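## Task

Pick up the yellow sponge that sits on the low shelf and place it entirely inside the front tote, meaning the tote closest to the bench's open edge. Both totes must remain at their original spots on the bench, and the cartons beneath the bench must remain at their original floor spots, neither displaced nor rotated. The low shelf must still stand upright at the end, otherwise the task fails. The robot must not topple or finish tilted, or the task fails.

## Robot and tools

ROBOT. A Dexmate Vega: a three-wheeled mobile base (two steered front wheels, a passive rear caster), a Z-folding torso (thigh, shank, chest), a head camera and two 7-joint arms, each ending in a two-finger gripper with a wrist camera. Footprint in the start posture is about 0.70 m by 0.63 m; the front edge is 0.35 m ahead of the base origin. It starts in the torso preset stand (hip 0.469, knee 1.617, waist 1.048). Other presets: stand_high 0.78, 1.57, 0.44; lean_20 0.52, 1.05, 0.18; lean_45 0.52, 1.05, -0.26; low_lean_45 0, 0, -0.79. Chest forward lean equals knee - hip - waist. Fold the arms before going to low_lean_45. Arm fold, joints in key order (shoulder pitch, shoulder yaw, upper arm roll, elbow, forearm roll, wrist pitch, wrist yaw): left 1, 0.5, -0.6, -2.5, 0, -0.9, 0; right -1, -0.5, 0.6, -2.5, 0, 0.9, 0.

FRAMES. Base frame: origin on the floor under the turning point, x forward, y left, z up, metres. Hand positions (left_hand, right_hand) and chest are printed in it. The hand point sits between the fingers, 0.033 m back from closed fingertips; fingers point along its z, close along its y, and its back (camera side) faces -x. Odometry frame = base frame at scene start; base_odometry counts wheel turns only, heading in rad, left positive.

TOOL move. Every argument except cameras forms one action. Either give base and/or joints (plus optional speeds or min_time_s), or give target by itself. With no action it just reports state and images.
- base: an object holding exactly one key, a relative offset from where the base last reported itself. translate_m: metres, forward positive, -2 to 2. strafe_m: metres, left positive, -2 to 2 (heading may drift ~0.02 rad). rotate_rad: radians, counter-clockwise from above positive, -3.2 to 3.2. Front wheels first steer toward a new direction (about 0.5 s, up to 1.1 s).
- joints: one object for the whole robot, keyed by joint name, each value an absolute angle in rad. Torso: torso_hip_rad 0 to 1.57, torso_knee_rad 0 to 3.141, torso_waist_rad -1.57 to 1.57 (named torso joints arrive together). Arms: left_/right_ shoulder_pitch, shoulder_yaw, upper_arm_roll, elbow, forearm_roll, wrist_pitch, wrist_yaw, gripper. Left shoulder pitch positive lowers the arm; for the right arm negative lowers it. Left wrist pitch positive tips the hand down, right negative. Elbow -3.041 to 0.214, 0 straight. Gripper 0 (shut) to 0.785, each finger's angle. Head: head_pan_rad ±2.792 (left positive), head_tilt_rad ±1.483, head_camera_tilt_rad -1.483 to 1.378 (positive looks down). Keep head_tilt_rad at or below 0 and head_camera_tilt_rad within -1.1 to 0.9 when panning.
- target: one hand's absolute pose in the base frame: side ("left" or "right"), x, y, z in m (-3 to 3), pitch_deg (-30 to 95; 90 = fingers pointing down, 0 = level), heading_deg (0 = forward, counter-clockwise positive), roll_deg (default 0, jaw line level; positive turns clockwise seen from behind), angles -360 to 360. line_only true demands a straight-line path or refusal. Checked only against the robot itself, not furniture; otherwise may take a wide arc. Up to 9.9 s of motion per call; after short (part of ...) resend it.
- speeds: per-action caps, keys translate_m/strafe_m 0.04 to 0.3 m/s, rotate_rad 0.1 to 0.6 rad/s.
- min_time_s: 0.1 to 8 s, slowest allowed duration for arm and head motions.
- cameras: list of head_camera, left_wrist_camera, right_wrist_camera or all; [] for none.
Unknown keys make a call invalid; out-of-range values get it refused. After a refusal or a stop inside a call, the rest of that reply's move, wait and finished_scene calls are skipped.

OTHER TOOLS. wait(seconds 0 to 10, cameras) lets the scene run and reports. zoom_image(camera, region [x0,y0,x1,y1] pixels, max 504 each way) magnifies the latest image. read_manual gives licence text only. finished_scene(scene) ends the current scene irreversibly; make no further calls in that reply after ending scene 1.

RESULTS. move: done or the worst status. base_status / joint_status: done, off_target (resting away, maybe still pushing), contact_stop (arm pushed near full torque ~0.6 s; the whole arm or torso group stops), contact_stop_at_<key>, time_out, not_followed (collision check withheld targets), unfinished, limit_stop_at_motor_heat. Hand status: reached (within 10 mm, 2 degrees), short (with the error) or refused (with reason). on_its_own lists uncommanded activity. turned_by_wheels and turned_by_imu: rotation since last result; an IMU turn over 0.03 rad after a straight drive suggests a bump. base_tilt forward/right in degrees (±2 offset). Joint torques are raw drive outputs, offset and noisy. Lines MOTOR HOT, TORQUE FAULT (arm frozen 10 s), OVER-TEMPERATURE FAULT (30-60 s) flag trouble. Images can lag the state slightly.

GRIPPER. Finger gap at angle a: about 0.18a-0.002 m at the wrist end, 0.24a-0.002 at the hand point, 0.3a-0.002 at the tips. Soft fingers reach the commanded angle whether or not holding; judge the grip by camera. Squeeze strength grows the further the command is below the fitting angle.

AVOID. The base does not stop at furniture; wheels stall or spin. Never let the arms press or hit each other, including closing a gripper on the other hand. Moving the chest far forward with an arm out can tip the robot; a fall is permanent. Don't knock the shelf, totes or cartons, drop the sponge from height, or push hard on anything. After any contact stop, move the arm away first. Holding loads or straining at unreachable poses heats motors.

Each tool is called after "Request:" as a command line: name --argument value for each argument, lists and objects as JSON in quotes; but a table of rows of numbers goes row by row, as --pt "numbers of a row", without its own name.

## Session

Request:
move --joints '{"head_pan_rad": -1.1, "head_camera_tilt_rad": 0.35}' --cameras '["head_camera"]'

Request:
move --joints '{"head_pan_rad": -2.4}' --cameras '["head_camera"]'

Request:
move --joints '{"head_pan_rad": 2.4}' --cameras '["head_camera"]'

Request:
move --joints '{"head_pan_rad": 1.1}' --cameras '["head_camera"]'

Request:
move --joints '{"head_pan_rad": 0}' --cameras '["head_camera"]'

Scene clock: 1.40 s.
Joint torques (N m): left_arm=[5.4 2.01 0.51 -4.36 -0.18 0.03 0.16] | right_arm=[-5.86 -1.6 -0.14 -5.77 -0.6 2.04 -0.46]
move: done
base_odometry: x=+0.000 y=+0.000 heading=+0.000
turned_by_wheels: +0.000
turned_by_imu: +0.000
base_tilt: forward=+0.2 right=-0.8
base_status: not commanded
joint_positions: torso_hip_rad=+0.469 torso_knee_rad=+1.617 torso_waist_rad=+1.048 left_shoulder_pitch_rad=+2.212 left_shoulder_yaw_rad=-0.018 left_upper_arm_roll_rad=-0.010 left_elbow_rad=-1.106 left_forearm_roll_rad=-0.008 left_wrist_pitch_rad=-0.486 left_wrist_yaw_rad=-0.018 left_gripper_rad=+0.005 right_shoulder_pitch_rad=-2.191 right_shoulder_yaw_rad=-0.018 right_upper_arm_roll_rad=+0.006 right_elbow_rad=-1.111 right_forearm_roll_rad=+0.003 right_wrist_pitch_rad=+0.519 right_wrist_yaw_rad=-0.012 right_gripper_rad=+0.005 head_pan_rad=-1.100 head_tilt_rad=+0.000 head_camera_tilt_rad=+0.350
joint_status: all done
chest: x=-0.0112 y=+0.0000 z=+1.4155 quat_wxyz=(+0.999, +0.000, +0.050, +0.000) (m; base frame)
left_hand: x=+0.1884 y=+0.2239 z=+0.6016 quat_wxyz=(+0.413, -0.010, +0.911, -0.007) pitch_deg=+41.3 heading_deg=-0.3 roll_deg=-1.6 back=up (m; base frame)
right_hand: x=+0.2165 y=-0.2457 z=+0.6185 quat_wxyz=(+0.439, -0.003, +0.898, -0.012) pitch_deg=+37.9 heading_deg=-1.3 roll_deg=-1.7 back=up (m; base frame)
pictures: head_camera
Images, in order (width x height): head_camera 896x560.

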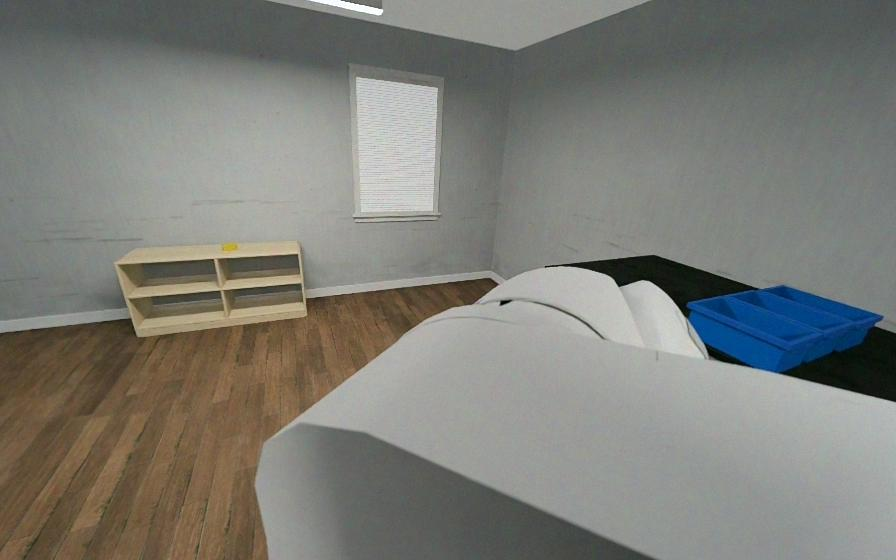

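Scene clock: 2.93 s.
Joint torques (N m): left_arm=[4.09 1.29 0.43 -3.17 0.07 -0.77 -0.15] | right_arm=[-6.26 -2.98 -0.57 -5.01 0.24 2.91 -0.13]
move: done
base_odometry: x=+0.000 y=+0.000 heading=+0.000
turned_by_wheels: +0.000
turned_by_imu: +0.000
base_tilt: forward=+0.2 right=-0.7
base_status: not commanded
joint_positions: torso_hip_rad=+0.469 torso_knee_rad=+1.617 torso_waist_rad=+1.048 left_shoulder_pitch_rad=+2.212 left_shoulder_yaw_rad=-0.018 left_upper_arm_roll_rad=-0.010 left_elbow_rad=-1.106 left_forearm_roll_rad=-0.008 left_wrist_pitch_rad=-0.486 left_wrist_yaw_rad=-0.018 left_gripper_rad=+0.005 right_shoulder_pitch_rad=-2.191 right_shoulder_yaw_rad=-0.018 right_upper_arm_roll_rad=+0.006 right_elbow_rad=-1.111 right_forearm_roll_rad=+0.003 right_wrist_pitch_rad=+0.519 right_wrist_yaw_rad=-0.012 right_gripper_rad=+0.005 head_pan_rad=-2.400 head_tilt_rad=+0.000 head_camera_tilt_rad=+0.350
joint_status: all done
chest: x=-0.0112 y=+0.0000 z=+1.4155 quat_wxyz=(+0.999, +0.000, +0.050, +0.000) (m; base frame)
left_hand: x=+0.1884 y=+0.2239 z=+0.6016 quat_wxyz=(+0.413, -0.010, +0.911, -0.007) pitch_deg=+41.3 heading_deg=-0.3 roll_deg=-1.6 back=up (m; base frame)
right_hand: x=+0.2165 y=-0.2457 z=+0.6185 quat_wxyz=(+0.439, -0.003, +0.898, -0.012) pitch_deg=+37.9 heading_deg=-1.3 roll_deg=-1.7 back=up (m; base frame)
pictures: head_camera
Images, in order (width x height): head_camera 896x560.

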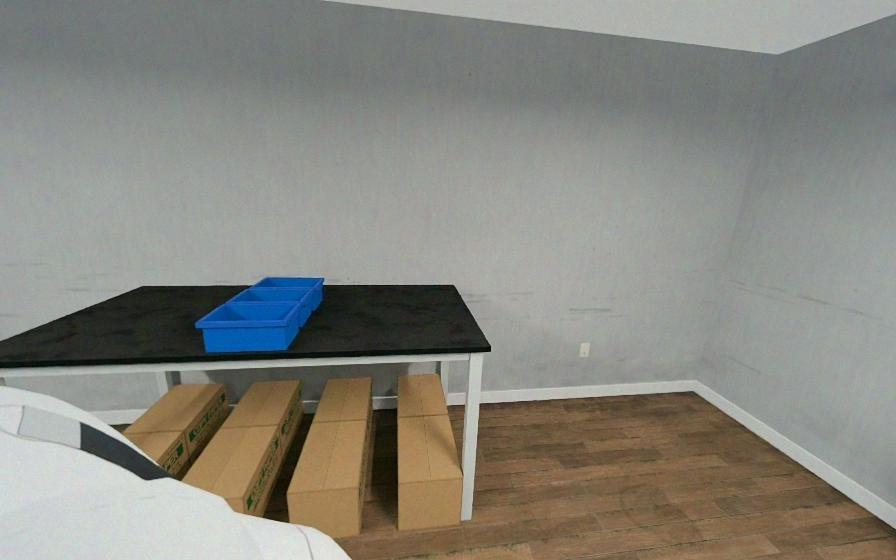

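Scene clock: 6.80 s.
Joint torques (N m): left_arm=[3.79 -0.04 0.2 -2.77 0.37 -1.16 -0.31] | right_arm=[-4.73 -0.39 1.18 -4.69 -0.76 1.34 -0.27]
move: done
base_odometry: x=+0.000 y=+0.000 heading=+0.000
turned_by_wheels: +0.000
turned_by_imu: +0.001
base_tilt: forward=+0.2 right=-0.7
base_status: not commanded
joint_positions: torso_hip_rad=+0.469 torso_knee_rad=+1.617 torso_waist_rad=+1.048 left_shoulder_pitch_rad=+2.212 left_shoulder_yaw_rad=-0.018 left_upper_arm_roll_rad=-0.010 left_elbow_rad=-1.106 left_forearm_roll_rad=-0.008 left_wrist_pitch_rad=-0.486 left_wrist_yaw_rad=-0.018 left_gripper_rad=+0.005 right_shoulder_pitch_rad=-2.191 right_shoulder_yaw_rad=-0.018 right_upper_arm_roll_rad=+0.006 right_elbow_rad=-1.111 right_forearm_roll_rad=+0.003 right_wrist_pitch_rad=+0.519 right_wrist_yaw_rad=-0.012 right_gripper_rad=+0.005 head_pan_rad=+2.400 head_tilt_rad=+0.000 head_camera_tilt_rad=+0.350
joint_status: all done
chest: x=-0.0112 y=+0.0000 z=+1.4155 quat_wxyz=(+0.999, +0.000, +0.050, +0.000) (m; base frame)
left_hand: x=+0.1884 y=+0.2239 z=+0.6016 quat_wxyz=(+0.413, -0.010, +0.911, -0.007) pitch_deg=+41.3 heading_deg=-0.3 roll_deg=-1.6 back=up (m; base frame)
right_hand: x=+0.2165 y=-0.2457 z=+0.6185 quat_wxyz=(+0.439, -0.003, +0.898, -0.012) pitch_deg=+37.9 heading_deg=-1.3 roll_deg=-1.7 back=up (m; base frame)
pictures: head_camera
Images, in order (width x height): head_camera 896x560.

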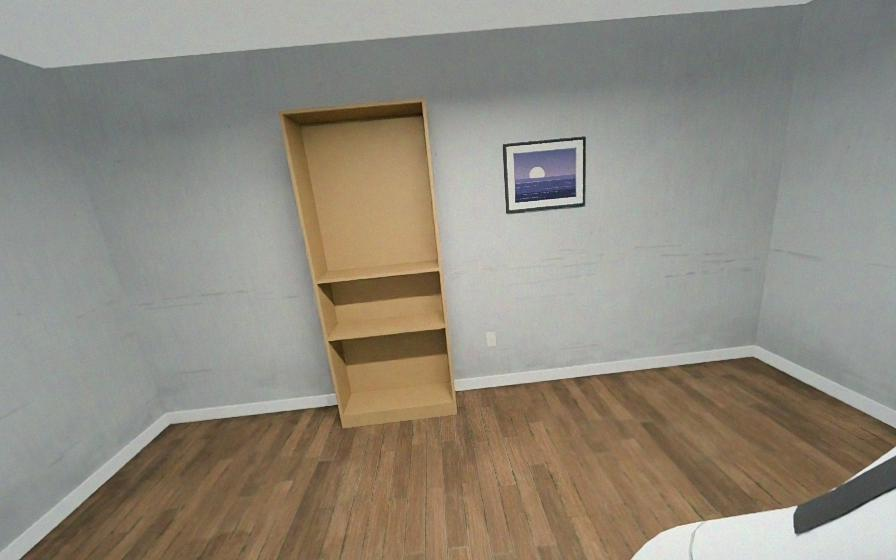

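Scene clock: 8.33 s.
Joint torques (N m): left_arm=[4.97 -0.85 0.41 -3.46 -0.37 -1.24 -0.03] | right_arm=[-3.94 0.08 0.1 -5.43 -0.21 2.3 -0.12]
move: done
base_odometry: x=+0.000 y=+0.000 heading=+0.000
turned_by_wheels: +0.000
turned_by_imu: +0.000
base_tilt: forward=+0.2 right=-0.7
base_status: not commanded
joint_positions: torso_hip_rad=+0.469 torso_knee_rad=+1.617 torso_waist_rad=+1.048 left_shoulder_pitch_rad=+2.212 left_shoulder_yaw_rad=-0.018 left_upper_arm_roll_rad=-0.010 left_elbow_rad=-1.106 left_forearm_roll_rad=-0.008 left_wrist_pitch_rad=-0.486 left_wrist_yaw_rad=-0.018 left_gripper_rad=+0.005 right_shoulder_pitch_rad=-2.191 right_shoulder_yaw_rad=-0.018 right_upper_arm_roll_rad=+0.006 right_elbow_rad=-1.111 right_forearm_roll_rad=+0.003 right_wrist_pitch_rad=+0.519 right_wrist_yaw_rad=-0.012 right_gripper_rad=+0.005 head_pan_rad=+1.100 head_tilt_rad=+0.000 head_camera_tilt_rad=+0.350
joint_status: all done
chest: x=-0.0112 y=+0.0000 z=+1.4155 quat_wxyz=(+0.999, +0.000, +0.050, +0.000) (m; base frame)
left_hand: x=+0.1884 y=+0.2239 z=+0.6016 quat_wxyz=(+0.413, -0.010, +0.911, -0.007) pitch_deg=+41.3 heading_deg=-0.3 roll_deg=-1.6 back=up (m; base frame)
right_hand: x=+0.2165 y=-0.2457 z=+0.6185 quat_wxyz=(+0.439, -0.003, +0.898, -0.012) pitch_deg=+37.9 heading_deg=-1.3 roll_deg=-1.7 back=up (m; base frame)
pictures: head_camera
Images, in order (width x height): head_camera 896x560.

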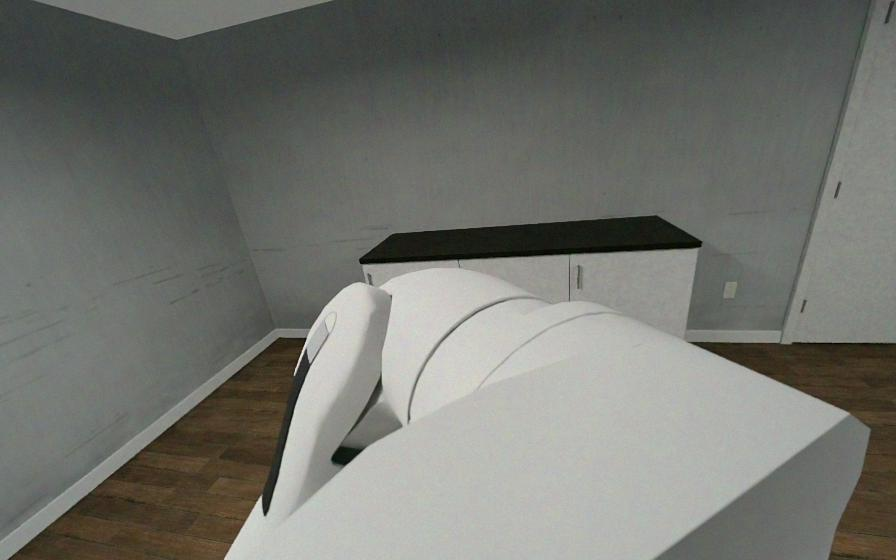

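Scene clock: 9.73 s.
Joint torques (N m): left_arm=[5.98 -2.33 2.12 -1.94 0.14 -0.53 -0.23] | right_arm=[-5.21 -0.5 -1.55 -6 -0.03 1.46 -0.08]
move: done
base_odometry: x=+0.000 y=+0.000 heading=+0.000
turned_by_wheels: +0.000
turned_by_imu: +0.000
base_tilt: forward=+0.2 right=-0.8
base_status: not commanded
joint_positions: torso_hip_rad=+0.469 torso_knee_rad=+1.617 torso_waist_rad=+1.048 left_shoulder_pitch_rad=+2.212 left_shoulder_yaw_rad=-0.018 left_upper_arm_roll_rad=-0.010 left_elbow_rad=-1.106 left_forearm_roll_rad=-0.008 left_wrist_pitch_rad=-0.486 left_wrist_yaw_rad=-0.018 left_gripper_rad=+0.005 right_shoulder_pitch_rad=-2.191 right_shoulder_yaw_rad=-0.018 right_upper_arm_roll_rad=+0.006 right_elbow_rad=-1.111 right_forearm_roll_rad=+0.003 right_wrist_pitch_rad=+0.519 right_wrist_yaw_rad=-0.012 right_gripper_rad=+0.005 head_pan_rad=+0.000 head_tilt_rad=+0.000 head_camera_tilt_rad=+0.350
joint_status: all done
chest: x=-0.0112 y=+0.0000 z=+1.4155 quat_wxyz=(+0.999, +0.000, +0.050, +0.000) (m; base frame)
left_hand: x=+0.1884 y=+0.2239 z=+0.6016 quat_wxyz=(+0.413, -0.010, +0.911, -0.007) pitch_deg=+41.3 heading_deg=-0.3 roll_deg=-1.6 back=up (m; base frame)
right_hand: x=+0.2165 y=-0.2457 z=+0.6185 quat_wxyz=(+0.439, -0.003, +0.898, -0.012) pitch_deg=+37.9 heading_deg=-1.3 roll_deg=-1.7 back=up (m; base frame)
pictures: head_camera
Images, in order (width x height): head_camera 896x560.

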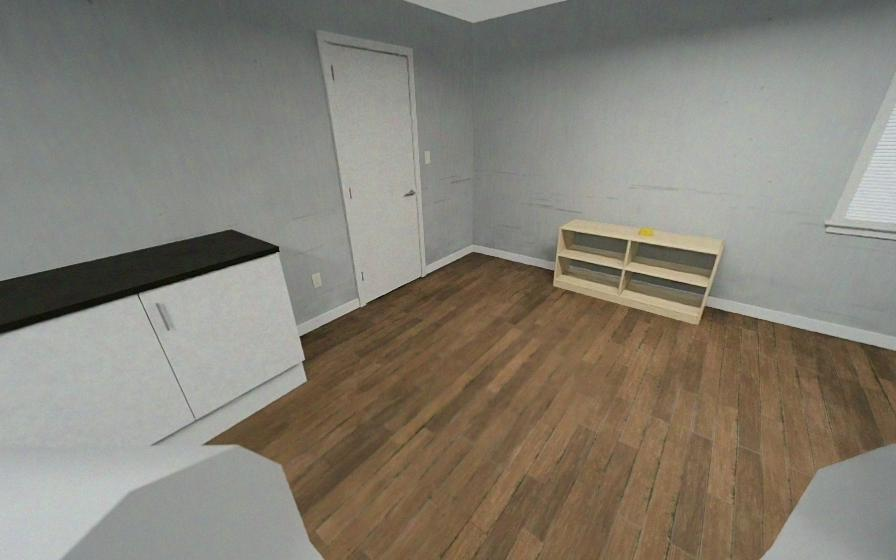

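Request:
move --base '{"rotate_rad": -0.396}' --cameras '[]'

Request:
move --base '{"translate_m": 2.0}' --joints '{"torso_knee_rad": 1.35, "torso_waist_rad": 0.18, "left_shoulder_pitch_rad": 1.6, "right_shoulder_pitch_rad": -1.6, "right_elbow_rad": -2.2, "right_wrist_pitch_rad": 0, "right_gripper_rad": 0.6, "head_camera_tilt_rad": 0.4}' --cameras '[]'

Request:
move --base '{"rotate_rad": -0.146}' --cameras '["head_camera"]'

Request:
zoom_image --camera "head_camera" --region '[448, 20, 648, 145]'

Scene clock: 28.20 s.
Joint torques (N m): left_arm=[4.52 -0.28 -1.27 -3.39 0.15 -2.75 0.57] | right_arm=[-3.89 0.51 -1.23 -5.26 -0.06 2.02 0]
move: done
base_odometry: x=+0.001 y=+0.000 heading=-0.397
turned_by_wheels: -0.397
turned_by_imu: -0.393
base_tilt: forward=+0.2 right=-0.8
base_status: done
joint_positions: torso_hip_rad=+0.469 torso_knee_rad=+1.617 torso_waist_rad=+1.048 left_shoulder_pitch_rad=+2.212 left_shoulder_yaw_rad=-0.018 left_upper_arm_roll_rad=-0.010 left_elbow_rad=-1.106 left_forearm_roll_rad=-0.008 left_wrist_pitch_rad=-0.486 left_wrist_yaw_rad=-0.018 left_gripper_rad=+0.005 right_shoulder_pitch_rad=-2.191 right_shoulder_yaw_rad=-0.018 right_upper_arm_roll_rad=+0.006 right_elbow_rad=-1.111 right_forearm_roll_rad=+0.003 right_wrist_pitch_rad=+0.519 right_wrist_yaw_rad=-0.012 right_gripper_rad=+0.005 head_pan_rad=+0.000 head_tilt_rad=+0.000 head_camera_tilt_rad=+0.350
joint_status: not commanded
chest: x=-0.0112 y=+0.0000 z=+1.4155 quat_wxyz=(+0.999, +0.000, +0.050, +0.000) (m; base frame)
left_hand: x=+0.1884 y=+0.2239 z=+0.6016 quat_wxyz=(+0.413, -0.010, +0.911, -0.007) pitch_deg=+41.3 heading_deg=-0.3 roll_deg=-1.6 back=up (m; base frame)
right_hand: x=+0.2165 y=-0.2457 z=+0.6185 quat_wxyz=(+0.439, -0.003, +0.898, -0.012) pitch_deg=+37.9 heading_deg=-1.3 roll_deg=-1.7 back=up (m; base frame)
pictures: none
No camera images: "cameras" was empty.

Scene clock: 37.13 s.
Joint torques (N m): left_arm=[-4.28 1.28 0.01 -2.75 0.59 -2.15 -0.23] | right_arm=[6.47 -1.07 1.35 -15.54 -0.1 1.6 -0.2]
move: done
base_odometry: x=+1.845 y=-0.773 heading=-0.398
turned_by_wheels: -0.001
turned_by_imu: +0.010
base_tilt: forward=+0.2 right=-0.7
base_status: done
joint_positions: torso_hip_rad=+0.469 torso_knee_rad=+1.350 torso_waist_rad=+0.180 left_shoulder_pitch_rad=+1.600 left_shoulder_yaw_rad=-0.018 left_upper_arm_roll_rad=-0.010 left_elbow_rad=-1.106 left_forearm_roll_rad=-0.008 left_wrist_pitch_rad=-0.486 left_wrist_yaw_rad=-0.018 left_gripper_rad=+0.005 right_shoulder_pitch_rad=-1.600 right_shoulder_yaw_rad=-0.018 right_upper_arm_roll_rad=+0.006 right_elbow_rad=-2.200 right_forearm_roll_rad=+0.003 right_wrist_pitch_rad=+0.000 right_wrist_yaw_rad=-0.012 right_gripper_rad=+0.600 head_pan_rad=+0.000 head_tilt_rad=+0.000 head_camera_tilt_rad=+0.400
joint_status: all done
chest: x=+0.1394 y=+0.0000 z=+1.3097 quat_wxyz=(+0.939, +0.000, +0.343, +0.000) (m; base frame)
left_hand: x=+0.3476 y=+0.2239 z=+0.4980 quat_wxyz=(+0.417, -0.010, +0.909, -0.007) pitch_deg=+40.7 heading_deg=-0.3 roll_deg=-1.6 back=up (m; base frame)
right_hand: x=+0.6476 y=-0.2358 z=+0.9229 quat_wxyz=(+0.670, -0.003, +0.742, -0.007) pitch_deg=+5.8 heading_deg=-0.4 roll_deg=-0.9 back=up (m; base frame)
pictures: none
No camera images: "cameras" was empty.

Scene clock: 39.27 s.
Joint torques (N m): left_arm=[-0.81 -0.01 0.37 -2.18 0.11 -1.64 0.36] | right_arm=[5.21 -1.97 -0.94 -14.18 -0.27 2.6 -0.19]
move: done
base_odometry: x=+1.845 y=-0.773 heading=-0.544
turned_by_wheels: -0.146
turned_by_imu: -0.146
base_tilt: forward=+0.2 right=-0.8
base_status: done
joint_positions: torso_hip_rad=+0.469 torso_knee_rad=+1.350 torso_waist_rad=+0.180 left_shoulder_pitch_rad=+1.600 left_shoulder_yaw_rad=-0.018 left_upper_arm_roll_rad=-0.010 left_elbow_rad=-1.106 left_forearm_roll_rad=-0.008 left_wrist_pitch_rad=-0.486 left_wrist_yaw_rad=-0.018 left_gripper_rad=+0.005 right_shoulder_pitch_rad=-1.600 right_shoulder_yaw_rad=-0.018 right_upper_arm_roll_rad=+0.006 right_elbow_rad=-2.200 right_forearm_roll_rad=+0.003 right_wrist_pitch_rad=+0.000 right_wrist_yaw_rad=-0.012 right_gripper_rad=+0.600 head_pan_rad=+0.000 head_tilt_rad=+0.000 head_camera_tilt_rad=+0.400
joint_status: not commanded
chest: x=+0.1394 y=+0.0000 z=+1.3098 quat_wxyz=(+0.939, +0.000, +0.343, +0.000) (m; base frame)
left_hand: x=+0.3476 y=+0.2239 z=+0.4980 quat_wxyz=(+0.417, -0.010, +0.909, -0.007) pitch_deg=+40.6 heading_deg=-0.3 roll_deg=-1.6 back=up (m; base frame)
right_hand: x=+0.6475 y=-0.2358 z=+0.9229 quat_wxyz=(+0.670, -0.003, +0.742, -0.007) pitch_deg=+5.8 heading_deg=-0.4 roll_deg=-0.9 back=up (m; base frame)
pictures: head_camera
Images, in order (width x height): head_camera 896x560.

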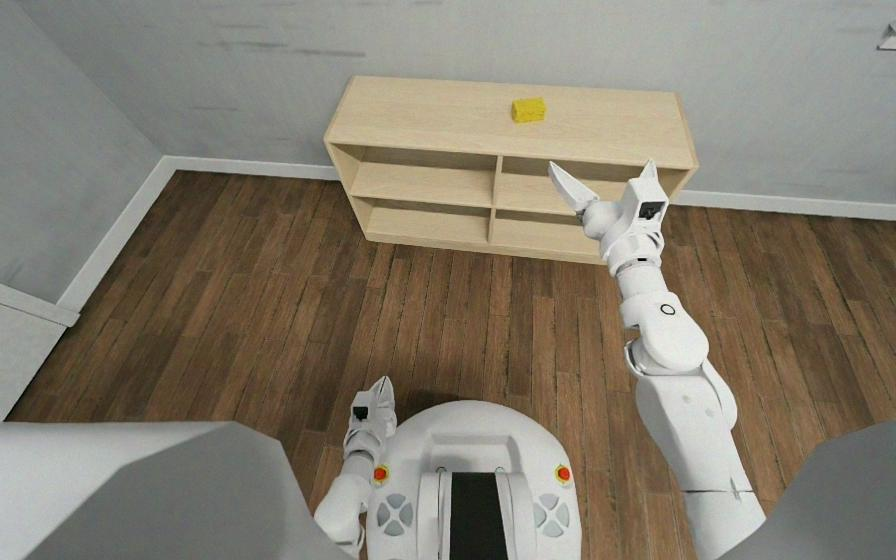

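Scaled by 2.520 from the camera's 896x560 image, which has a finer 960x600 frame.

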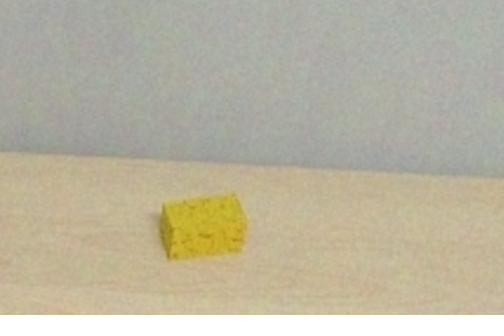

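Request:
move --base '{"translate_m": 0.64}' --joints '{"right_shoulder_pitch_rad": -0.1, "right_shoulder_yaw_rad": -1.262, "right_upper_arm_roll_rad": -1.125, "right_elbow_rad": -2.256, "right_forearm_roll_rad": -0.17, "right_wrist_pitch_rad": -0.714, "right_wrist_yaw_rad": 1.34}' --speeds '{"translate_m": 0.16}' --min_time_s 4.5 --cameras '["head_camera", "right_wrist_camera"]'

Scene clock: 64.73 s.
Joint torques (N m): left_arm=[1.49 1.98 -0.31 -4.52 0.3 -0.82 0.11] | right_arm=[17.74 -5.9 2.38 -6.72 -1.13 -0.25 -0.37]
move: done
base_odometry: x=+2.393 y=-1.104 heading=-0.545
turned_by_wheels: -0.001
turned_by_imu: +0.003
base_tilt: forward=+0.3 right=-0.8
base_status: done
joint_positions: torso_hip_rad=+0.469 torso_knee_rad=+1.350 torso_waist_rad=+0.180 left_shoulder_pitch_rad=+1.600 left_shoulder_yaw_rad=-0.018 left_upper_arm_roll_rad=-0.010 left_elbow_rad=-1.106 left_forearm_roll_rad=-0.008 left_wrist_pitch_rad=-0.486 left_wrist_yaw_rad=-0.018 left_gripper_rad=+0.005 right_shoulder_pitch_rad=-0.104 right_shoulder_yaw_rad=-1.259 right_upper_arm_roll_rad=-1.122 right_elbow_rad=-2.256 right_forearm_roll_rad=-0.169 right_wrist_pitch_rad=-0.712 right_wrist_yaw_rad=+1.337 right_gripper_rad=+0.600 head_pan_rad=+0.000 head_tilt_rad=+0.000 head_camera_tilt_rad=+0.400
joint_status: all done
chest: x=+0.1394 y=+0.0000 z=+1.3097 quat_wxyz=(+0.939, +0.000, +0.343, +0.000) (m; base frame)
left_hand: x=+0.3476 y=+0.2239 z=+0.4980 quat_wxyz=(+0.417, -0.010, +0.909, -0.007) pitch_deg=+40.6 heading_deg=-0.3 roll_deg=-1.6 back=up (m; base frame)
right_hand: x=+0.5242 y=-0.2318 z=+0.8001 quat_wxyz=(+0.034, -0.782, +0.621, +0.031) pitch_deg=+84.7 heading_deg=+94.6 roll_deg=-8.5 (m; base frame)
pictures: head_camera, right_wrist_camera
Images, in order (width x height): head_camera 896x560, right_wrist_camera 672x420.

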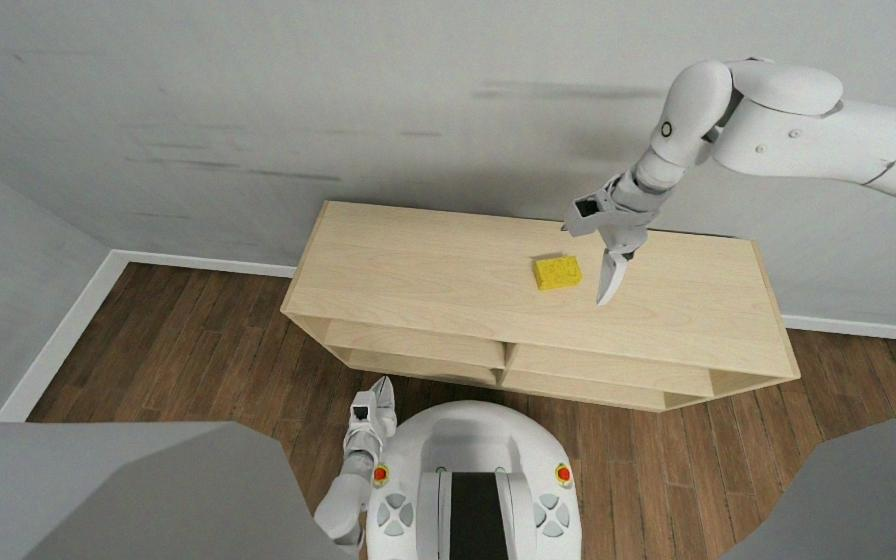

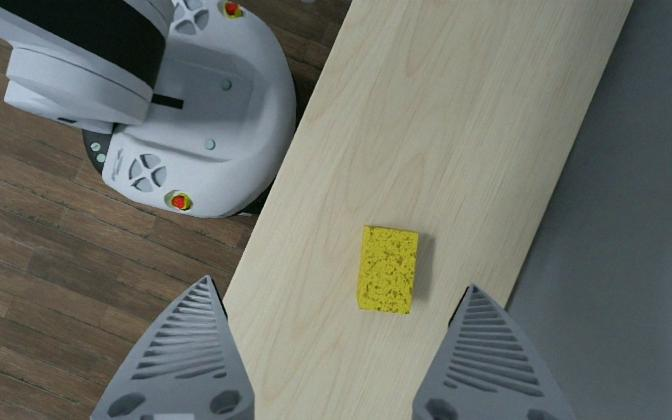

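Request:
move --target '{"side": "right", "x": 0.588, "y": -0.229, "z": 0.627, "pitch_deg": 86, "heading_deg": 97, "line_only": true}' --cameras '["right_wrist_camera"]'

Request:
move --joints '{"right_gripper_rad": 0.15}' --cameras '["right_wrist_camera"]'

Scene clock: 84.03 s.
Joint torques (N m): left_arm=[-0.58 -0.45 0.06 -2.37 -0.79 -0.16 0.17] | right_arm=[4.41 -4.15 3.25 -1.44 -0.28 0.74 -0.33]
move: done
base_odometry: x=+2.393 y=-1.104 heading=-0.545
turned_by_wheels: +0.000
turned_by_imu: +0.001
base_tilt: forward=+0.2 right=-0.8
base_status: not commanded
joint_positions: torso_hip_rad=+0.469 torso_knee_rad=+1.350 torso_waist_rad=+0.180 left_shoulder_pitch_rad=+1.600 left_shoulder_yaw_rad=-0.018 left_upper_arm_roll_rad=-0.010 left_elbow_rad=-1.106 left_forearm_roll_rad=-0.008 left_wrist_pitch_rad=-0.486 left_wrist_yaw_rad=-0.018 left_gripper_rad=+0.005 right_shoulder_pitch_rad=-0.170 right_shoulder_yaw_rad=-0.842 right_upper_arm_roll_rad=-1.258 right_elbow_rad=-1.549 right_forearm_roll_rad=-0.255 right_wrist_pitch_rad=-0.524 right_wrist_yaw_rad=+1.101 right_gripper_rad=+0.600 head_pan_rad=+0.000 head_tilt_rad=+0.000 head_camera_tilt_rad=+0.400
joint_status: not commanded
chest: x=+0.1394 y=+0.0000 z=+1.3097 quat_wxyz=(+0.939, +0.000, +0.343, +0.000) (m; base frame)
left_hand: x=+0.3476 y=+0.2239 z=+0.4980 quat_wxyz=(+0.417, -0.010, +0.909, -0.007) pitch_deg=+40.6 heading_deg=-0.3 roll_deg=-1.6 back=up (m; base frame)
right_hand: x=+0.5882 y=-0.2289 z=+0.6281 quat_wxyz=(+0.024, -0.749, +0.662, +0.026) pitch_deg=+86.0 heading_deg=+96.4 roll_deg=-0.6 (m; base frame)
right_hand_status: reached (straight line, planned for 2.6 s): 1 mm and 0.1 deg off.
pictures: right_wrist_camera
Images, in order (width x height): right_wrist_camera 672x420.

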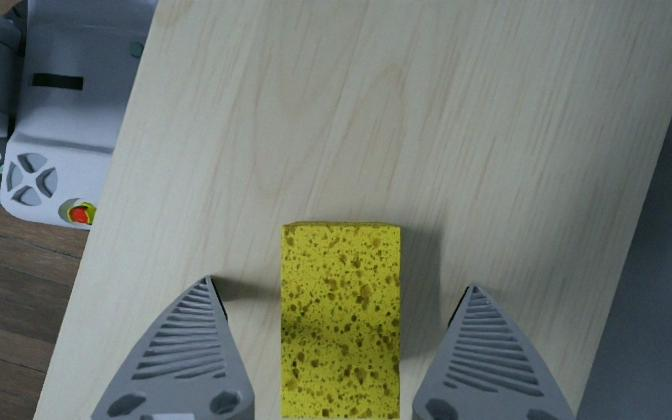

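Scene clock: 85.07 s.
Joint torques (N m): left_arm=[-0.14 0.43 0.2 -1.35 -0.21 -1.66 -0.35] | right_arm=[-0.2 -2.98 -3.53 5.42 -0.32 0.05 -0.3]
move: done
base_odometry: x=+2.393 y=-1.104 heading=-0.545
turned_by_wheels: +0.000
turned_by_imu: +0.000
base_tilt: forward=+0.3 right=-0.7
base_status: not commanded
joint_positions: torso_hip_rad=+0.469 torso_knee_rad=+1.350 torso_waist_rad=+0.180 left_shoulder_pitch_rad=+1.600 left_shoulder_yaw_rad=-0.018 left_upper_arm_roll_rad=-0.010 left_elbow_rad=-1.106 left_forearm_roll_rad=-0.008 left_wrist_pitch_rad=-0.486 left_wrist_yaw_rad=-0.018 left_gripper_rad=+0.005 right_shoulder_pitch_rad=-0.170 right_shoulder_yaw_rad=-0.840 right_upper_arm_roll_rad=-1.257 right_elbow_rad=-1.546 right_forearm_roll_rad=-0.256 right_wrist_pitch_rad=-0.523 right_wrist_yaw_rad=+1.100 right_gripper_rad=+0.151 head_pan_rad=+0.000 head_tilt_rad=+0.000 head_camera_tilt_rad=+0.400
joint_status: all done
chest: x=+0.1387 y=+0.0000 z=+1.3100 quat_wxyz=(+0.939, +0.000, +0.343, +0.000) (m; base frame)
left_hand: x=+0.3478 y=+0.2239 z=+0.4985 quat_wxyz=(+0.418, -0.010, +0.908, -0.007) pitch_deg=+40.6 heading_deg=-0.3 roll_deg=-1.6 back=up (m; base frame)
right_hand: x=+0.5889 y=-0.2286 z=+0.6285 quat_wxyz=(+0.024, -0.749, +0.662, +0.025) pitch_deg=+86.0 heading_deg=+94.8 roll_deg=-2.2 (m; base frame)
pictures: right_wrist_camera
Images, in order (width x height): right_wrist_camera 672x420.

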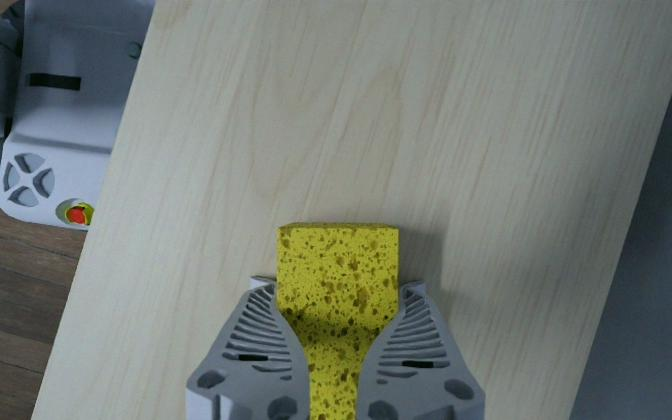

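Request:
move --target '{"side": "right", "x": 0.54, "y": -0.229, "z": 0.79, "pitch_deg": 86, "heading_deg": 97, "line_only": true}' --cameras '[]'

Request:
move --base '{"translate_m": -2.0}' --joints '{"torso_hip_rad": 1.0, "torso_knee_rad": 2.4, "torso_waist_rad": 0.65, "head_camera_tilt_rad": 0.2}' --cameras '["right_wrist_camera"]'

Request:
move --base '{"rotate_rad": -1.675}' --joints '{"right_shoulder_pitch_rad": -0.4, "right_shoulder_yaw_rad": 0, "right_upper_arm_roll_rad": 0, "right_elbow_rad": -1.92, "right_forearm_roll_rad": 0, "right_wrist_pitch_rad": -1.204, "right_wrist_yaw_rad": 0}' --min_time_s 4 --cameras '["head_camera", "right_wrist_camera"]'

Scene clock: 132.63 s.
Joint torques (N m): left_arm=[0.1 -1.78 -1.2 -3.13 0.68 -0.85 0.07] | right_arm=[19.86 -6.8 9.08 -9.27 0.32 -0.03 0.56]
move: done
base_odometry: x=+2.393 y=-1.104 heading=-0.545
turned_by_wheels: +0.000
turned_by_imu: +0.001
base_tilt: forward=+0.3 right=-0.8
base_status: not commanded
joint_positions: torso_hip_rad=+0.469 torso_knee_rad=+1.350 torso_waist_rad=+0.180 left_shoulder_pitch_rad=+1.600 left_shoulder_yaw_rad=-0.018 left_upper_arm_roll_rad=-0.010 left_elbow_rad=-1.106 left_forearm_roll_rad=-0.008 left_wrist_pitch_rad=-0.486 left_wrist_yaw_rad=-0.018 left_gripper_rad=+0.005 right_shoulder_pitch_rad=-0.062 right_shoulder_yaw_rad=-1.167 right_upper_arm_roll_rad=-1.178 right_elbow_rad=-2.184 right_forearm_roll_rad=-0.199 right_wrist_pitch_rad=-0.838 right_wrist_yaw_rad=+1.347 right_gripper_rad=+0.151 head_pan_rad=+0.000 head_tilt_rad=+0.000 head_camera_tilt_rad=+0.400
joint_status: not commanded
chest: x=+0.1393 y=+0.0000 z=+1.3098 quat_wxyz=(+0.939, +0.000, +0.343, +0.000) (m; base frame)
left_hand: x=+0.3476 y=+0.2239 z=+0.4981 quat_wxyz=(+0.418, -0.010, +0.909, -0.007) pitch_deg=+40.6 heading_deg=-0.3 roll_deg=-1.6 back=up (m; base frame)
right_hand: x=+0.5404 y=-0.2290 z=+0.7882 quat_wxyz=(+0.023, -0.748, +0.662, +0.027) pitch_deg=+86.0 heading_deg=+97.9 roll_deg=+0.9 (m; base frame)
right_hand_status: reached (straight line, planned for 2.3 s): 2 mm and 0.1 deg off.
pictures: none
No camera images: "cameras" was empty.

Scene clock: 141.07 s.
Joint torques (N m): left_arm=[-1.23 -0.56 -0.25 -3.71 -0.22 -1.8 0.16] | right_arm=[20.76 -8.22 8.87 -6.79 0.36 0.32 -0.07]
move: done
base_odometry: x=+0.684 y=-0.066 heading=-0.547
turned_by_wheels: -0.001
turned_by_imu: -0.011
base_tilt: forward=+0.2 right=-0.8
base_status: done
joint_positions: torso_hip_rad=+1.000 torso_knee_rad=+2.400 torso_waist_rad=+0.650 left_shoulder_pitch_rad=+1.600 left_shoulder_yaw_rad=-0.018 left_upper_arm_roll_rad=-0.010 left_elbow_rad=-1.106 left_forearm_roll_rad=-0.008 left_wrist_pitch_rad=-0.486 left_wrist_yaw_rad=-0.018 left_gripper_rad=+0.005 right_shoulder_pitch_rad=-0.060 right_shoulder_yaw_rad=-1.169 right_upper_arm_roll_rad=-1.177 right_elbow_rad=-2.187 right_forearm_roll_rad=-0.198 right_wrist_pitch_rad=-0.840 right_wrist_yaw_rad=+1.348 right_gripper_rad=+0.151 head_pan_rad=+0.000 head_tilt_rad=+0.000 head_camera_tilt_rad=+0.200
joint_status: all done
chest: x=+0.1972 y=+0.0000 z=+1.4645 quat_wxyz=(+0.931, +0.000, +0.366, +0.000) (m; base frame)
left_hand: x=+0.3654 y=+0.2239 z=+0.6436 quat_wxyz=(+0.395, -0.011, +0.919, -0.007) pitch_deg=+43.5 heading_deg=-0.3 roll_deg=-1.6 back=up (m; base frame)
right_hand: x=+0.5718 y=-0.2291 z=+0.9248 quat_wxyz=(+0.006, -0.748, +0.663, +0.045) pitch_deg=+84.8 heading_deg=+130.3 roll_deg=+33.4 (m; base frame)
pictures: right_wrist_camera
Images, in order (width x height): right_wrist_camera 672x420.

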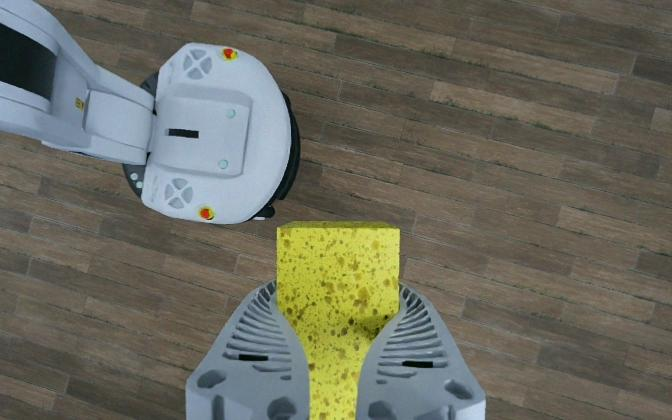

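Scene clock: 146.83 s.
Joint torques (N m): left_arm=[2.42 -1.7 1.61 -1.29 -0.1 -1.07 -0.37] | right_arm=[9.16 0.89 2.22 -7.23 0.02 1.92 -0.24]
move: done
base_odometry: x=+0.685 y=-0.067 heading=-2.225
turned_by_wheels: -1.678
turned_by_imu: -1.666
base_tilt: forward=+0.3 right=-0.8
base_status: done
joint_positions: torso_hip_rad=+1.000 torso_knee_rad=+2.400 torso_waist_rad=+0.650 left_shoulder_pitch_rad=+1.600 left_shoulder_yaw_rad=-0.018 left_upper_arm_roll_rad=-0.010 left_elbow_rad=-1.106 left_forearm_roll_rad=-0.008 left_wrist_pitch_rad=-0.486 left_wrist_yaw_rad=-0.018 left_gripper_rad=+0.005 right_shoulder_pitch_rad=-0.399 right_shoulder_yaw_rad=-0.003 right_upper_arm_roll_rad=-0.003 right_elbow_rad=-1.921 right_forearm_roll_rad=-0.001 right_wrist_pitch_rad=-1.203 right_wrist_yaw_rad=+0.003 right_gripper_rad=+0.151 head_pan_rad=+0.000 head_tilt_rad=+0.000 head_camera_tilt_rad=+0.200
joint_status: all done
chest: x=+0.1972 y=+0.0000 z=+1.4645 quat_wxyz=(+0.931, +0.000, +0.366, +0.000) (m; base frame)
left_hand: x=+0.3655 y=+0.2239 z=+0.6435 quat_wxyz=(+0.395, -0.011, +0.919, -0.007) pitch_deg=+43.5 heading_deg=-0.3 roll_deg=-1.6 back=up (m; base frame)
right_hand: x=+0.9790 y=-0.2281 z=+1.1889 quat_wxyz=(+0.540, -0.003, +0.842, +0.000) pitch_deg=+24.6 heading_deg=+0.2 roll_deg=-0.2 back=up (m; base frame)
pictures: head_camera, right_wrist_camera
Images, in order (width x height): head_camera 896x560, right_wrist_camera 672x420.

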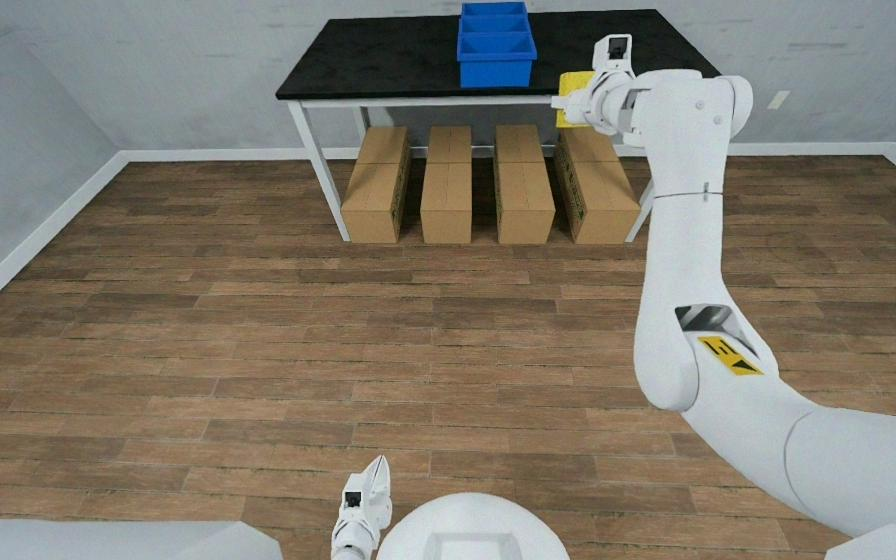

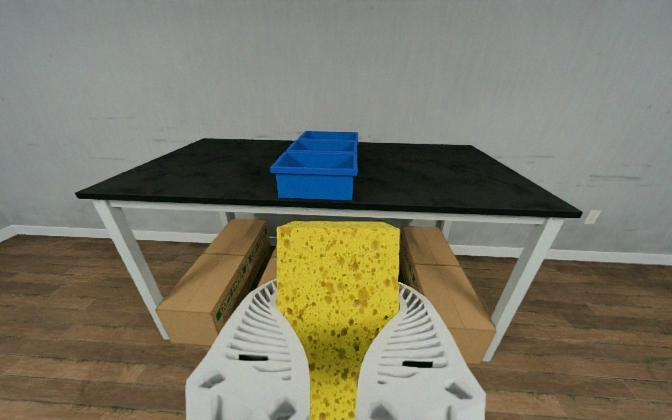

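Request:
move --base '{"translate_m": 0.82}' --joints '{"right_shoulder_yaw_rad": 0.125}' --speeds '{"translate_m": 0.25}' --cameras '["head_camera", "right_wrist_camera"]'

Scene clock: 170.17 s.
Joint torques (N m): left_arm=[3.94 1.95 1.56 -1.61 0.33 -0.51 -0.16] | right_arm=[8.77 4.36 2.83 -7.52 0.36 3.25 -0.08]
move: done
base_odometry: x=+0.186 y=-0.717 heading=-2.226
turned_by_wheels: -0.001
turned_by_imu: +0.003
base_tilt: forward=+0.3 right=-0.8
base_status: done
joint_positions: torso_hip_rad=+1.000 torso_knee_rad=+2.400 torso_waist_rad=+0.650 left_shoulder_pitch_rad=+1.600 left_shoulder_yaw_rad=-0.018 left_upper_arm_roll_rad=-0.010 left_elbow_rad=-1.106 left_forearm_roll_rad=-0.008 left_wrist_pitch_rad=-0.486 left_wrist_yaw_rad=-0.018 left_gripper_rad=+0.005 right_shoulder_pitch_rad=-0.400 right_shoulder_yaw_rad=+0.125 right_upper_arm_roll_rad=+0.000 right_elbow_rad=-1.920 right_forearm_roll_rad=+0.000 right_wrist_pitch_rad=-1.204 right_wrist_yaw_rad=+0.000 right_gripper_rad=+0.151 head_pan_rad=+0.000 head_tilt_rad=+0.000 head_camera_tilt_rad=+0.200
joint_status: all done
chest: x=+0.1973 y=+0.0000 z=+1.4645 quat_wxyz=(+0.931, +0.000, +0.366, +0.000) (m; base frame)
left_hand: x=+0.3655 y=+0.2239 z=+0.6435 quat_wxyz=(+0.395, -0.011, +0.919, -0.007) pitch_deg=+43.5 heading_deg=-0.3 roll_deg=-1.6 back=up (m; base frame)
right_hand: x=+0.9768 y=-0.1629 z=+1.1908 quat_wxyz=(+0.537, +0.009, +0.841, +0.062) pitch_deg=+24.5 heading_deg=+5.9 roll_deg=+7.2 back=up (m; base frame)
pictures: head_camera, right_wrist_camera
Images, in order (width x height): head_camera 896x560, right_wrist_camera 672x420.

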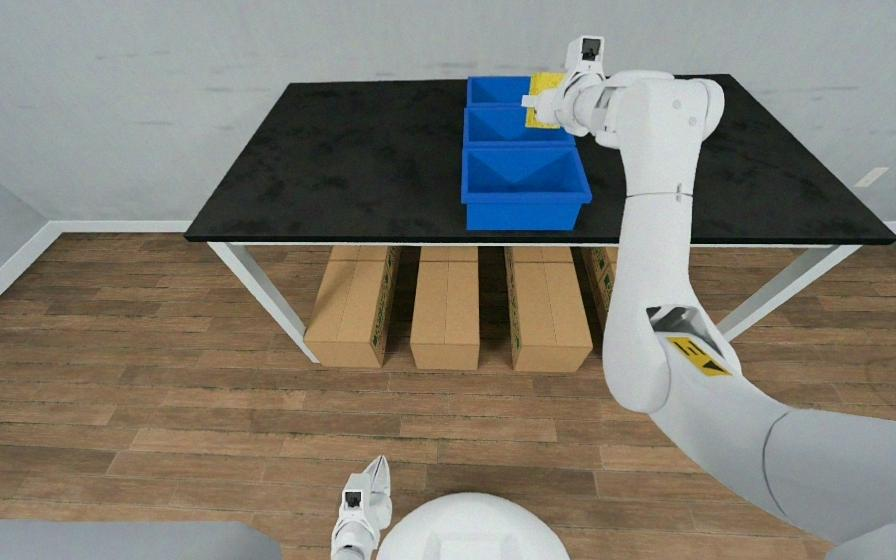

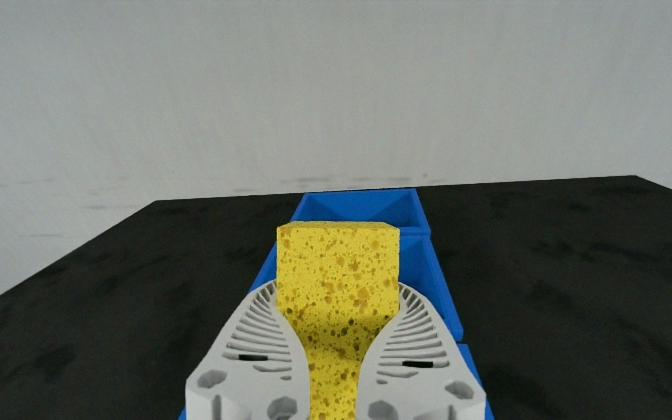

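Request:
move --base '{"translate_m": 0.03}' --joints '{"right_shoulder_pitch_rad": -0.33, "right_shoulder_yaw_rad": 0.153, "right_elbow_rad": -1.737, "right_wrist_pitch_rad": -1.354}' --min_time_s 2 --cameras '["right_wrist_camera"]'

Request:
move --joints '{"right_shoulder_pitch_rad": -0.221, "right_shoulder_yaw_rad": 0.128, "right_elbow_rad": -1.387, "right_wrist_pitch_rad": -1.288}' --min_time_s 2 --cameras '["head_camera", "right_wrist_camera"]'

Scene clock: 192.30 s.
Joint torques (N m): left_arm=[1.53 1.39 -1.31 -3.05 0.48 -1.42 0.34] | right_arm=[22.64 2.03 1.53 -7.28 0.47 2.04 -0.39]
move: done
base_odometry: x=+0.168 y=-0.741 heading=-2.227
turned_by_wheels: -0.001
turned_by_imu: +0.000
base_tilt: forward=+0.3 right=-0.7
base_status: done
joint_positions: torso_hip_rad=+1.000 torso_knee_rad=+2.400 torso_waist_rad=+0.650 left_shoulder_pitch_rad=+1.600 left_shoulder_yaw_rad=-0.018 left_upper_arm_roll_rad=-0.010 left_elbow_rad=-1.106 left_forearm_roll_rad=-0.008 left_wrist_pitch_rad=-0.486 left_wrist_yaw_rad=-0.018 left_gripper_rad=+0.005 right_shoulder_pitch_rad=-0.332 right_shoulder_yaw_rad=+0.152 right_upper_arm_roll_rad=+0.000 right_elbow_rad=-1.741 right_forearm_roll_rad=+0.000 right_wrist_pitch_rad=-1.351 right_wrist_yaw_rad=+0.000 right_gripper_rad=+0.151 head_pan_rad=+0.000 head_tilt_rad=+0.000 head_camera_tilt_rad=+0.200
joint_status: all done
chest: x=+0.1972 y=+0.0000 z=+1.4645 quat_wxyz=(+0.931, +0.000, +0.366, +0.000) (m; base frame)
left_hand: x=+0.3655 y=+0.2239 z=+0.6435 quat_wxyz=(+0.395, -0.011, +0.919, -0.007) pitch_deg=+43.5 heading_deg=-0.3 roll_deg=-1.6 back=up (m; base frame)
right_hand: x=+0.9522 y=-0.1306 z=+1.0916 quat_wxyz=(+0.424, -0.004, +0.902, +0.076) pitch_deg=+38.9 heading_deg=+10.4 roll_deg=+9.9 back=up (m; base frame)
pictures: right_wrist_camera
Images, in order (width x height): right_wrist_camera 672x420.

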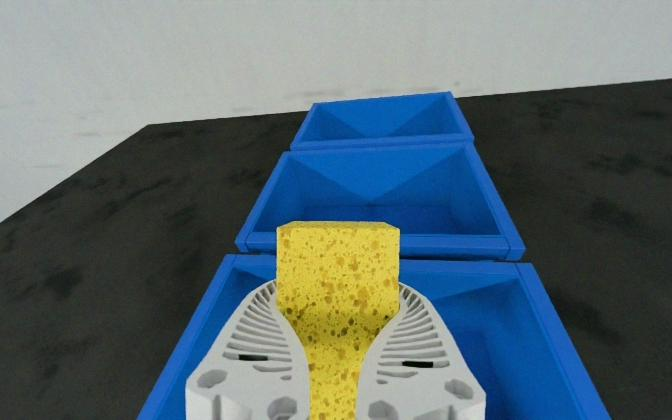

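Scene clock: 195.33 s.
Joint torques (N m): left_arm=[0.55 1.03 1.21 -2.77 -0.33 -1.17 0.01] | right_arm=[25.25 0.91 2.39 -10.61 0.16 2.54 -0.12]
move: done
base_odometry: x=+0.168 y=-0.741 heading=-2.227
turned_by_wheels: +0.000
turned_by_imu: +0.000
base_tilt: forward=+0.2 right=-0.8
base_status: not commanded
joint_positions: torso_hip_rad=+1.000 torso_knee_rad=+2.400 torso_waist_rad=+0.650 left_shoulder_pitch_rad=+1.600 left_shoulder_yaw_rad=-0.018 left_upper_arm_roll_rad=-0.010 left_elbow_rad=-1.106 left_forearm_roll_rad=-0.008 left_wrist_pitch_rad=-0.486 left_wrist_yaw_rad=-0.018 left_gripper_rad=+0.005 right_shoulder_pitch_rad=-0.223 right_shoulder_yaw_rad=+0.128 right_upper_arm_roll_rad=+0.000 right_elbow_rad=-1.391 right_forearm_roll_rad=+0.000 right_wrist_pitch_rad=-1.289 right_wrist_yaw_rad=+0.000 right_gripper_rad=+0.151 head_pan_rad=+0.000 head_tilt_rad=+0.000 head_camera_tilt_rad=+0.200
joint_status: all done
chest: x=+0.1972 y=+0.0000 z=+1.4645 quat_wxyz=(+0.931, +0.000, +0.366, +0.000) (m; base frame)
left_hand: x=+0.3655 y=+0.2239 z=+0.6435 quat_wxyz=(+0.395, -0.011, +0.919, -0.007) pitch_deg=+43.5 heading_deg=-0.3 roll_deg=-1.6 back=up (m; base frame)
right_hand: x=+0.9516 y=-0.1303 z=+1.0013 quat_wxyz=(+0.342, -0.016, +0.937, +0.062) pitch_deg=+49.3 heading_deg=+11.3 roll_deg=+9.3 back=up (m; base frame)
pictures: head_camera, right_wrist_camera
Images, in order (width x height): head_camera 896x560, right_wrist_camera 672x420.

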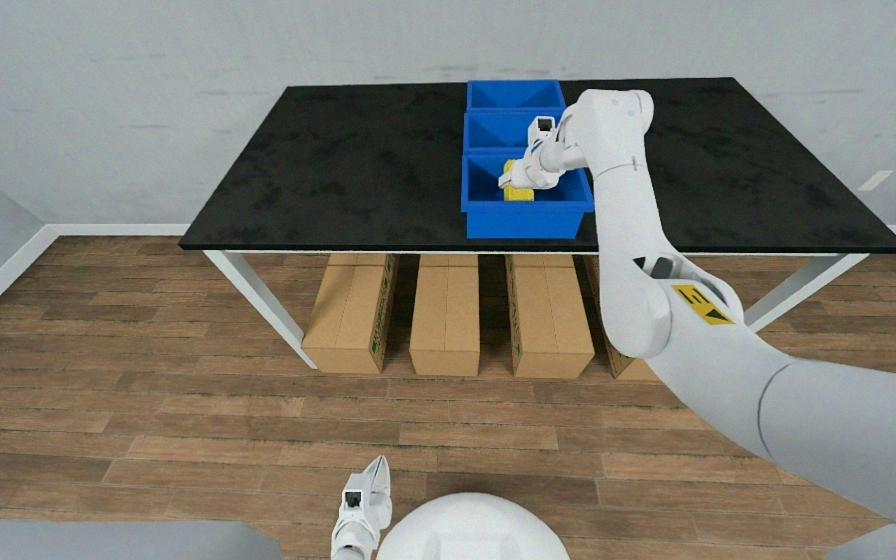

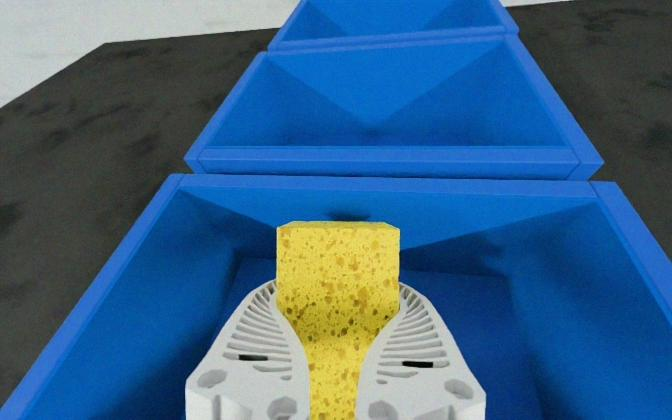

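Request:
move --joints '{"right_gripper_rad": 0.4}' --cameras '[]'

Request:
move --joints '{"right_shoulder_pitch_rad": -0.33, "right_shoulder_yaw_rad": 0.153, "right_elbow_rad": -1.737, "right_wrist_pitch_rad": -1.354}' --min_time_s 2 --cameras '["head_camera", "right_wrist_camera"]'

Scene clock: 202.03 s.
Joint torques (N m): left_arm=[3.54 2.65 1.02 -2.07 0.01 -1.39 -0.29] | right_arm=[28.53 2.19 0.01 -6.46 0.16 2.03 0.1]
move: done
base_odometry: x=+0.168 y=-0.741 heading=-2.227
turned_by_wheels: +0.000
turned_by_imu: +0.001
base_tilt: forward=+0.3 right=-0.8
base_status: not commanded
joint_positions: torso_hip_rad=+1.000 torso_knee_rad=+2.400 torso_waist_rad=+0.650 left_shoulder_pitch_rad=+1.600 left_shoulder_yaw_rad=-0.018 left_upper_arm_roll_rad=-0.010 left_elbow_rad=-1.106 left_forearm_roll_rad=-0.008 left_wrist_pitch_rad=-0.486 left_wrist_yaw_rad=-0.018 left_gripper_rad=+0.005 right_shoulder_pitch_rad=-0.221 right_shoulder_yaw_rad=+0.128 right_upper_arm_roll_rad=+0.000 right_elbow_rad=-1.387 right_forearm_roll_rad=+0.000 right_wrist_pitch_rad=-1.288 right_wrist_yaw_rad=+0.000 right_gripper_rad=+0.400 head_pan_rad=+0.000 head_tilt_rad=+0.000 head_camera_tilt_rad=+0.200
joint_status: all done
chest: x=+0.1972 y=+0.0000 z=+1.4645 quat_wxyz=(+0.931, +0.000, +0.366, +0.000) (m; base frame)
left_hand: x=+0.3655 y=+0.2239 z=+0.6435 quat_wxyz=(+0.395, -0.011, +0.919, -0.007) pitch_deg=+43.5 heading_deg=-0.3 roll_deg=-1.6 back=up (m; base frame)
right_hand: x=+0.9517 y=-0.1304 z=+1.0007 quat_wxyz=(+0.342, -0.016, +0.938, +0.062) pitch_deg=+49.4 heading_deg=+11.3 roll_deg=+9.3 back=up (m; base frame)
pictures: none
No camera images: "cameras" was empty.

Scene clock: 205.07 s.
Joint torques (N m): left_arm=[2.29 2.4 -1.89 -3.37 -0.63 -1.56 0.48] | right_arm=[8.67 3.73 1.02 -15.17 -0.12 1.87 -0.02]
move: done
base_odometry: x=+0.168 y=-0.741 heading=-2.227
turned_by_wheels: +0.000
turned_by_imu: +0.000
base_tilt: forward=+0.2 right=-0.8
base_status: not commanded
joint_positions: torso_hip_rad=+1.000 torso_knee_rad=+2.400 torso_waist_rad=+0.650 left_shoulder_pitch_rad=+1.600 left_shoulder_yaw_rad=-0.018 left_upper_arm_roll_rad=-0.010 left_elbow_rad=-1.106 left_forearm_roll_rad=-0.008 left_wrist_pitch_rad=-0.486 left_wrist_yaw_rad=-0.018 left_gripper_rad=+0.005 right_shoulder_pitch_rad=-0.328 right_shoulder_yaw_rad=+0.153 right_upper_arm_roll_rad=+0.000 right_elbow_rad=-1.733 right_forearm_roll_rad=+0.000 right_wrist_pitch_rad=-1.353 right_wrist_yaw_rad=+0.000 right_gripper_rad=+0.400 head_pan_rad=+0.000 head_tilt_rad=+0.000 head_camera_tilt_rad=+0.200
joint_status: all done
chest: x=+0.1972 y=+0.0000 z=+1.4645 quat_wxyz=(+0.931, +0.000, +0.366, +0.000) (m; base frame)
left_hand: x=+0.3655 y=+0.2239 z=+0.6435 quat_wxyz=(+0.395, -0.011, +0.919, -0.007) pitch_deg=+43.5 heading_deg=-0.3 roll_deg=-1.6 back=up (m; base frame)
right_hand: x=+0.9519 y=-0.1298 z=+1.0895 quat_wxyz=(+0.421, -0.004, +0.904, +0.076) pitch_deg=+39.3 heading_deg=+10.5 roll_deg=+10.0 back=up (m; base frame)
pictures: head_camera, right_wrist_camera
Images, in order (width x height): head_camera 896x560, right_wrist_camera 672x420.

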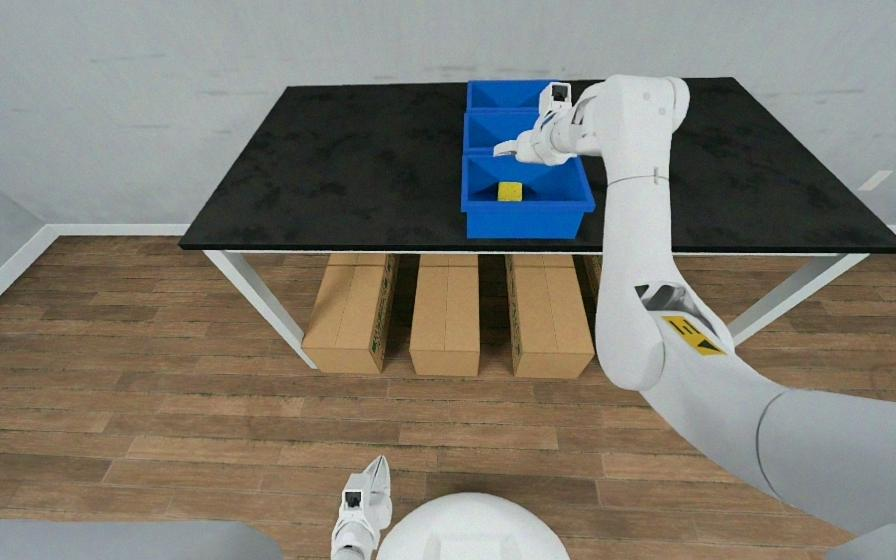

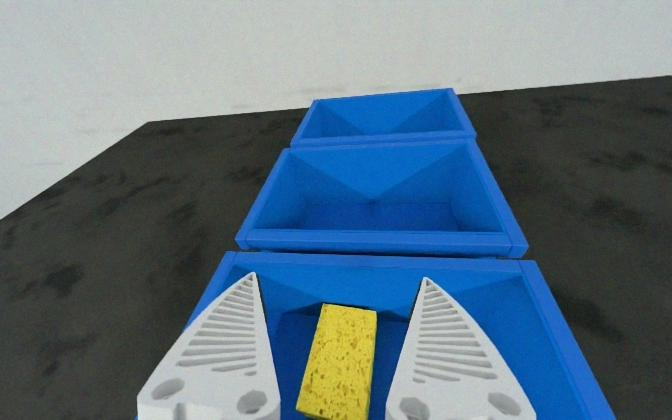

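Request:
finished_scene --scene 2

The scene is finished: the task was done.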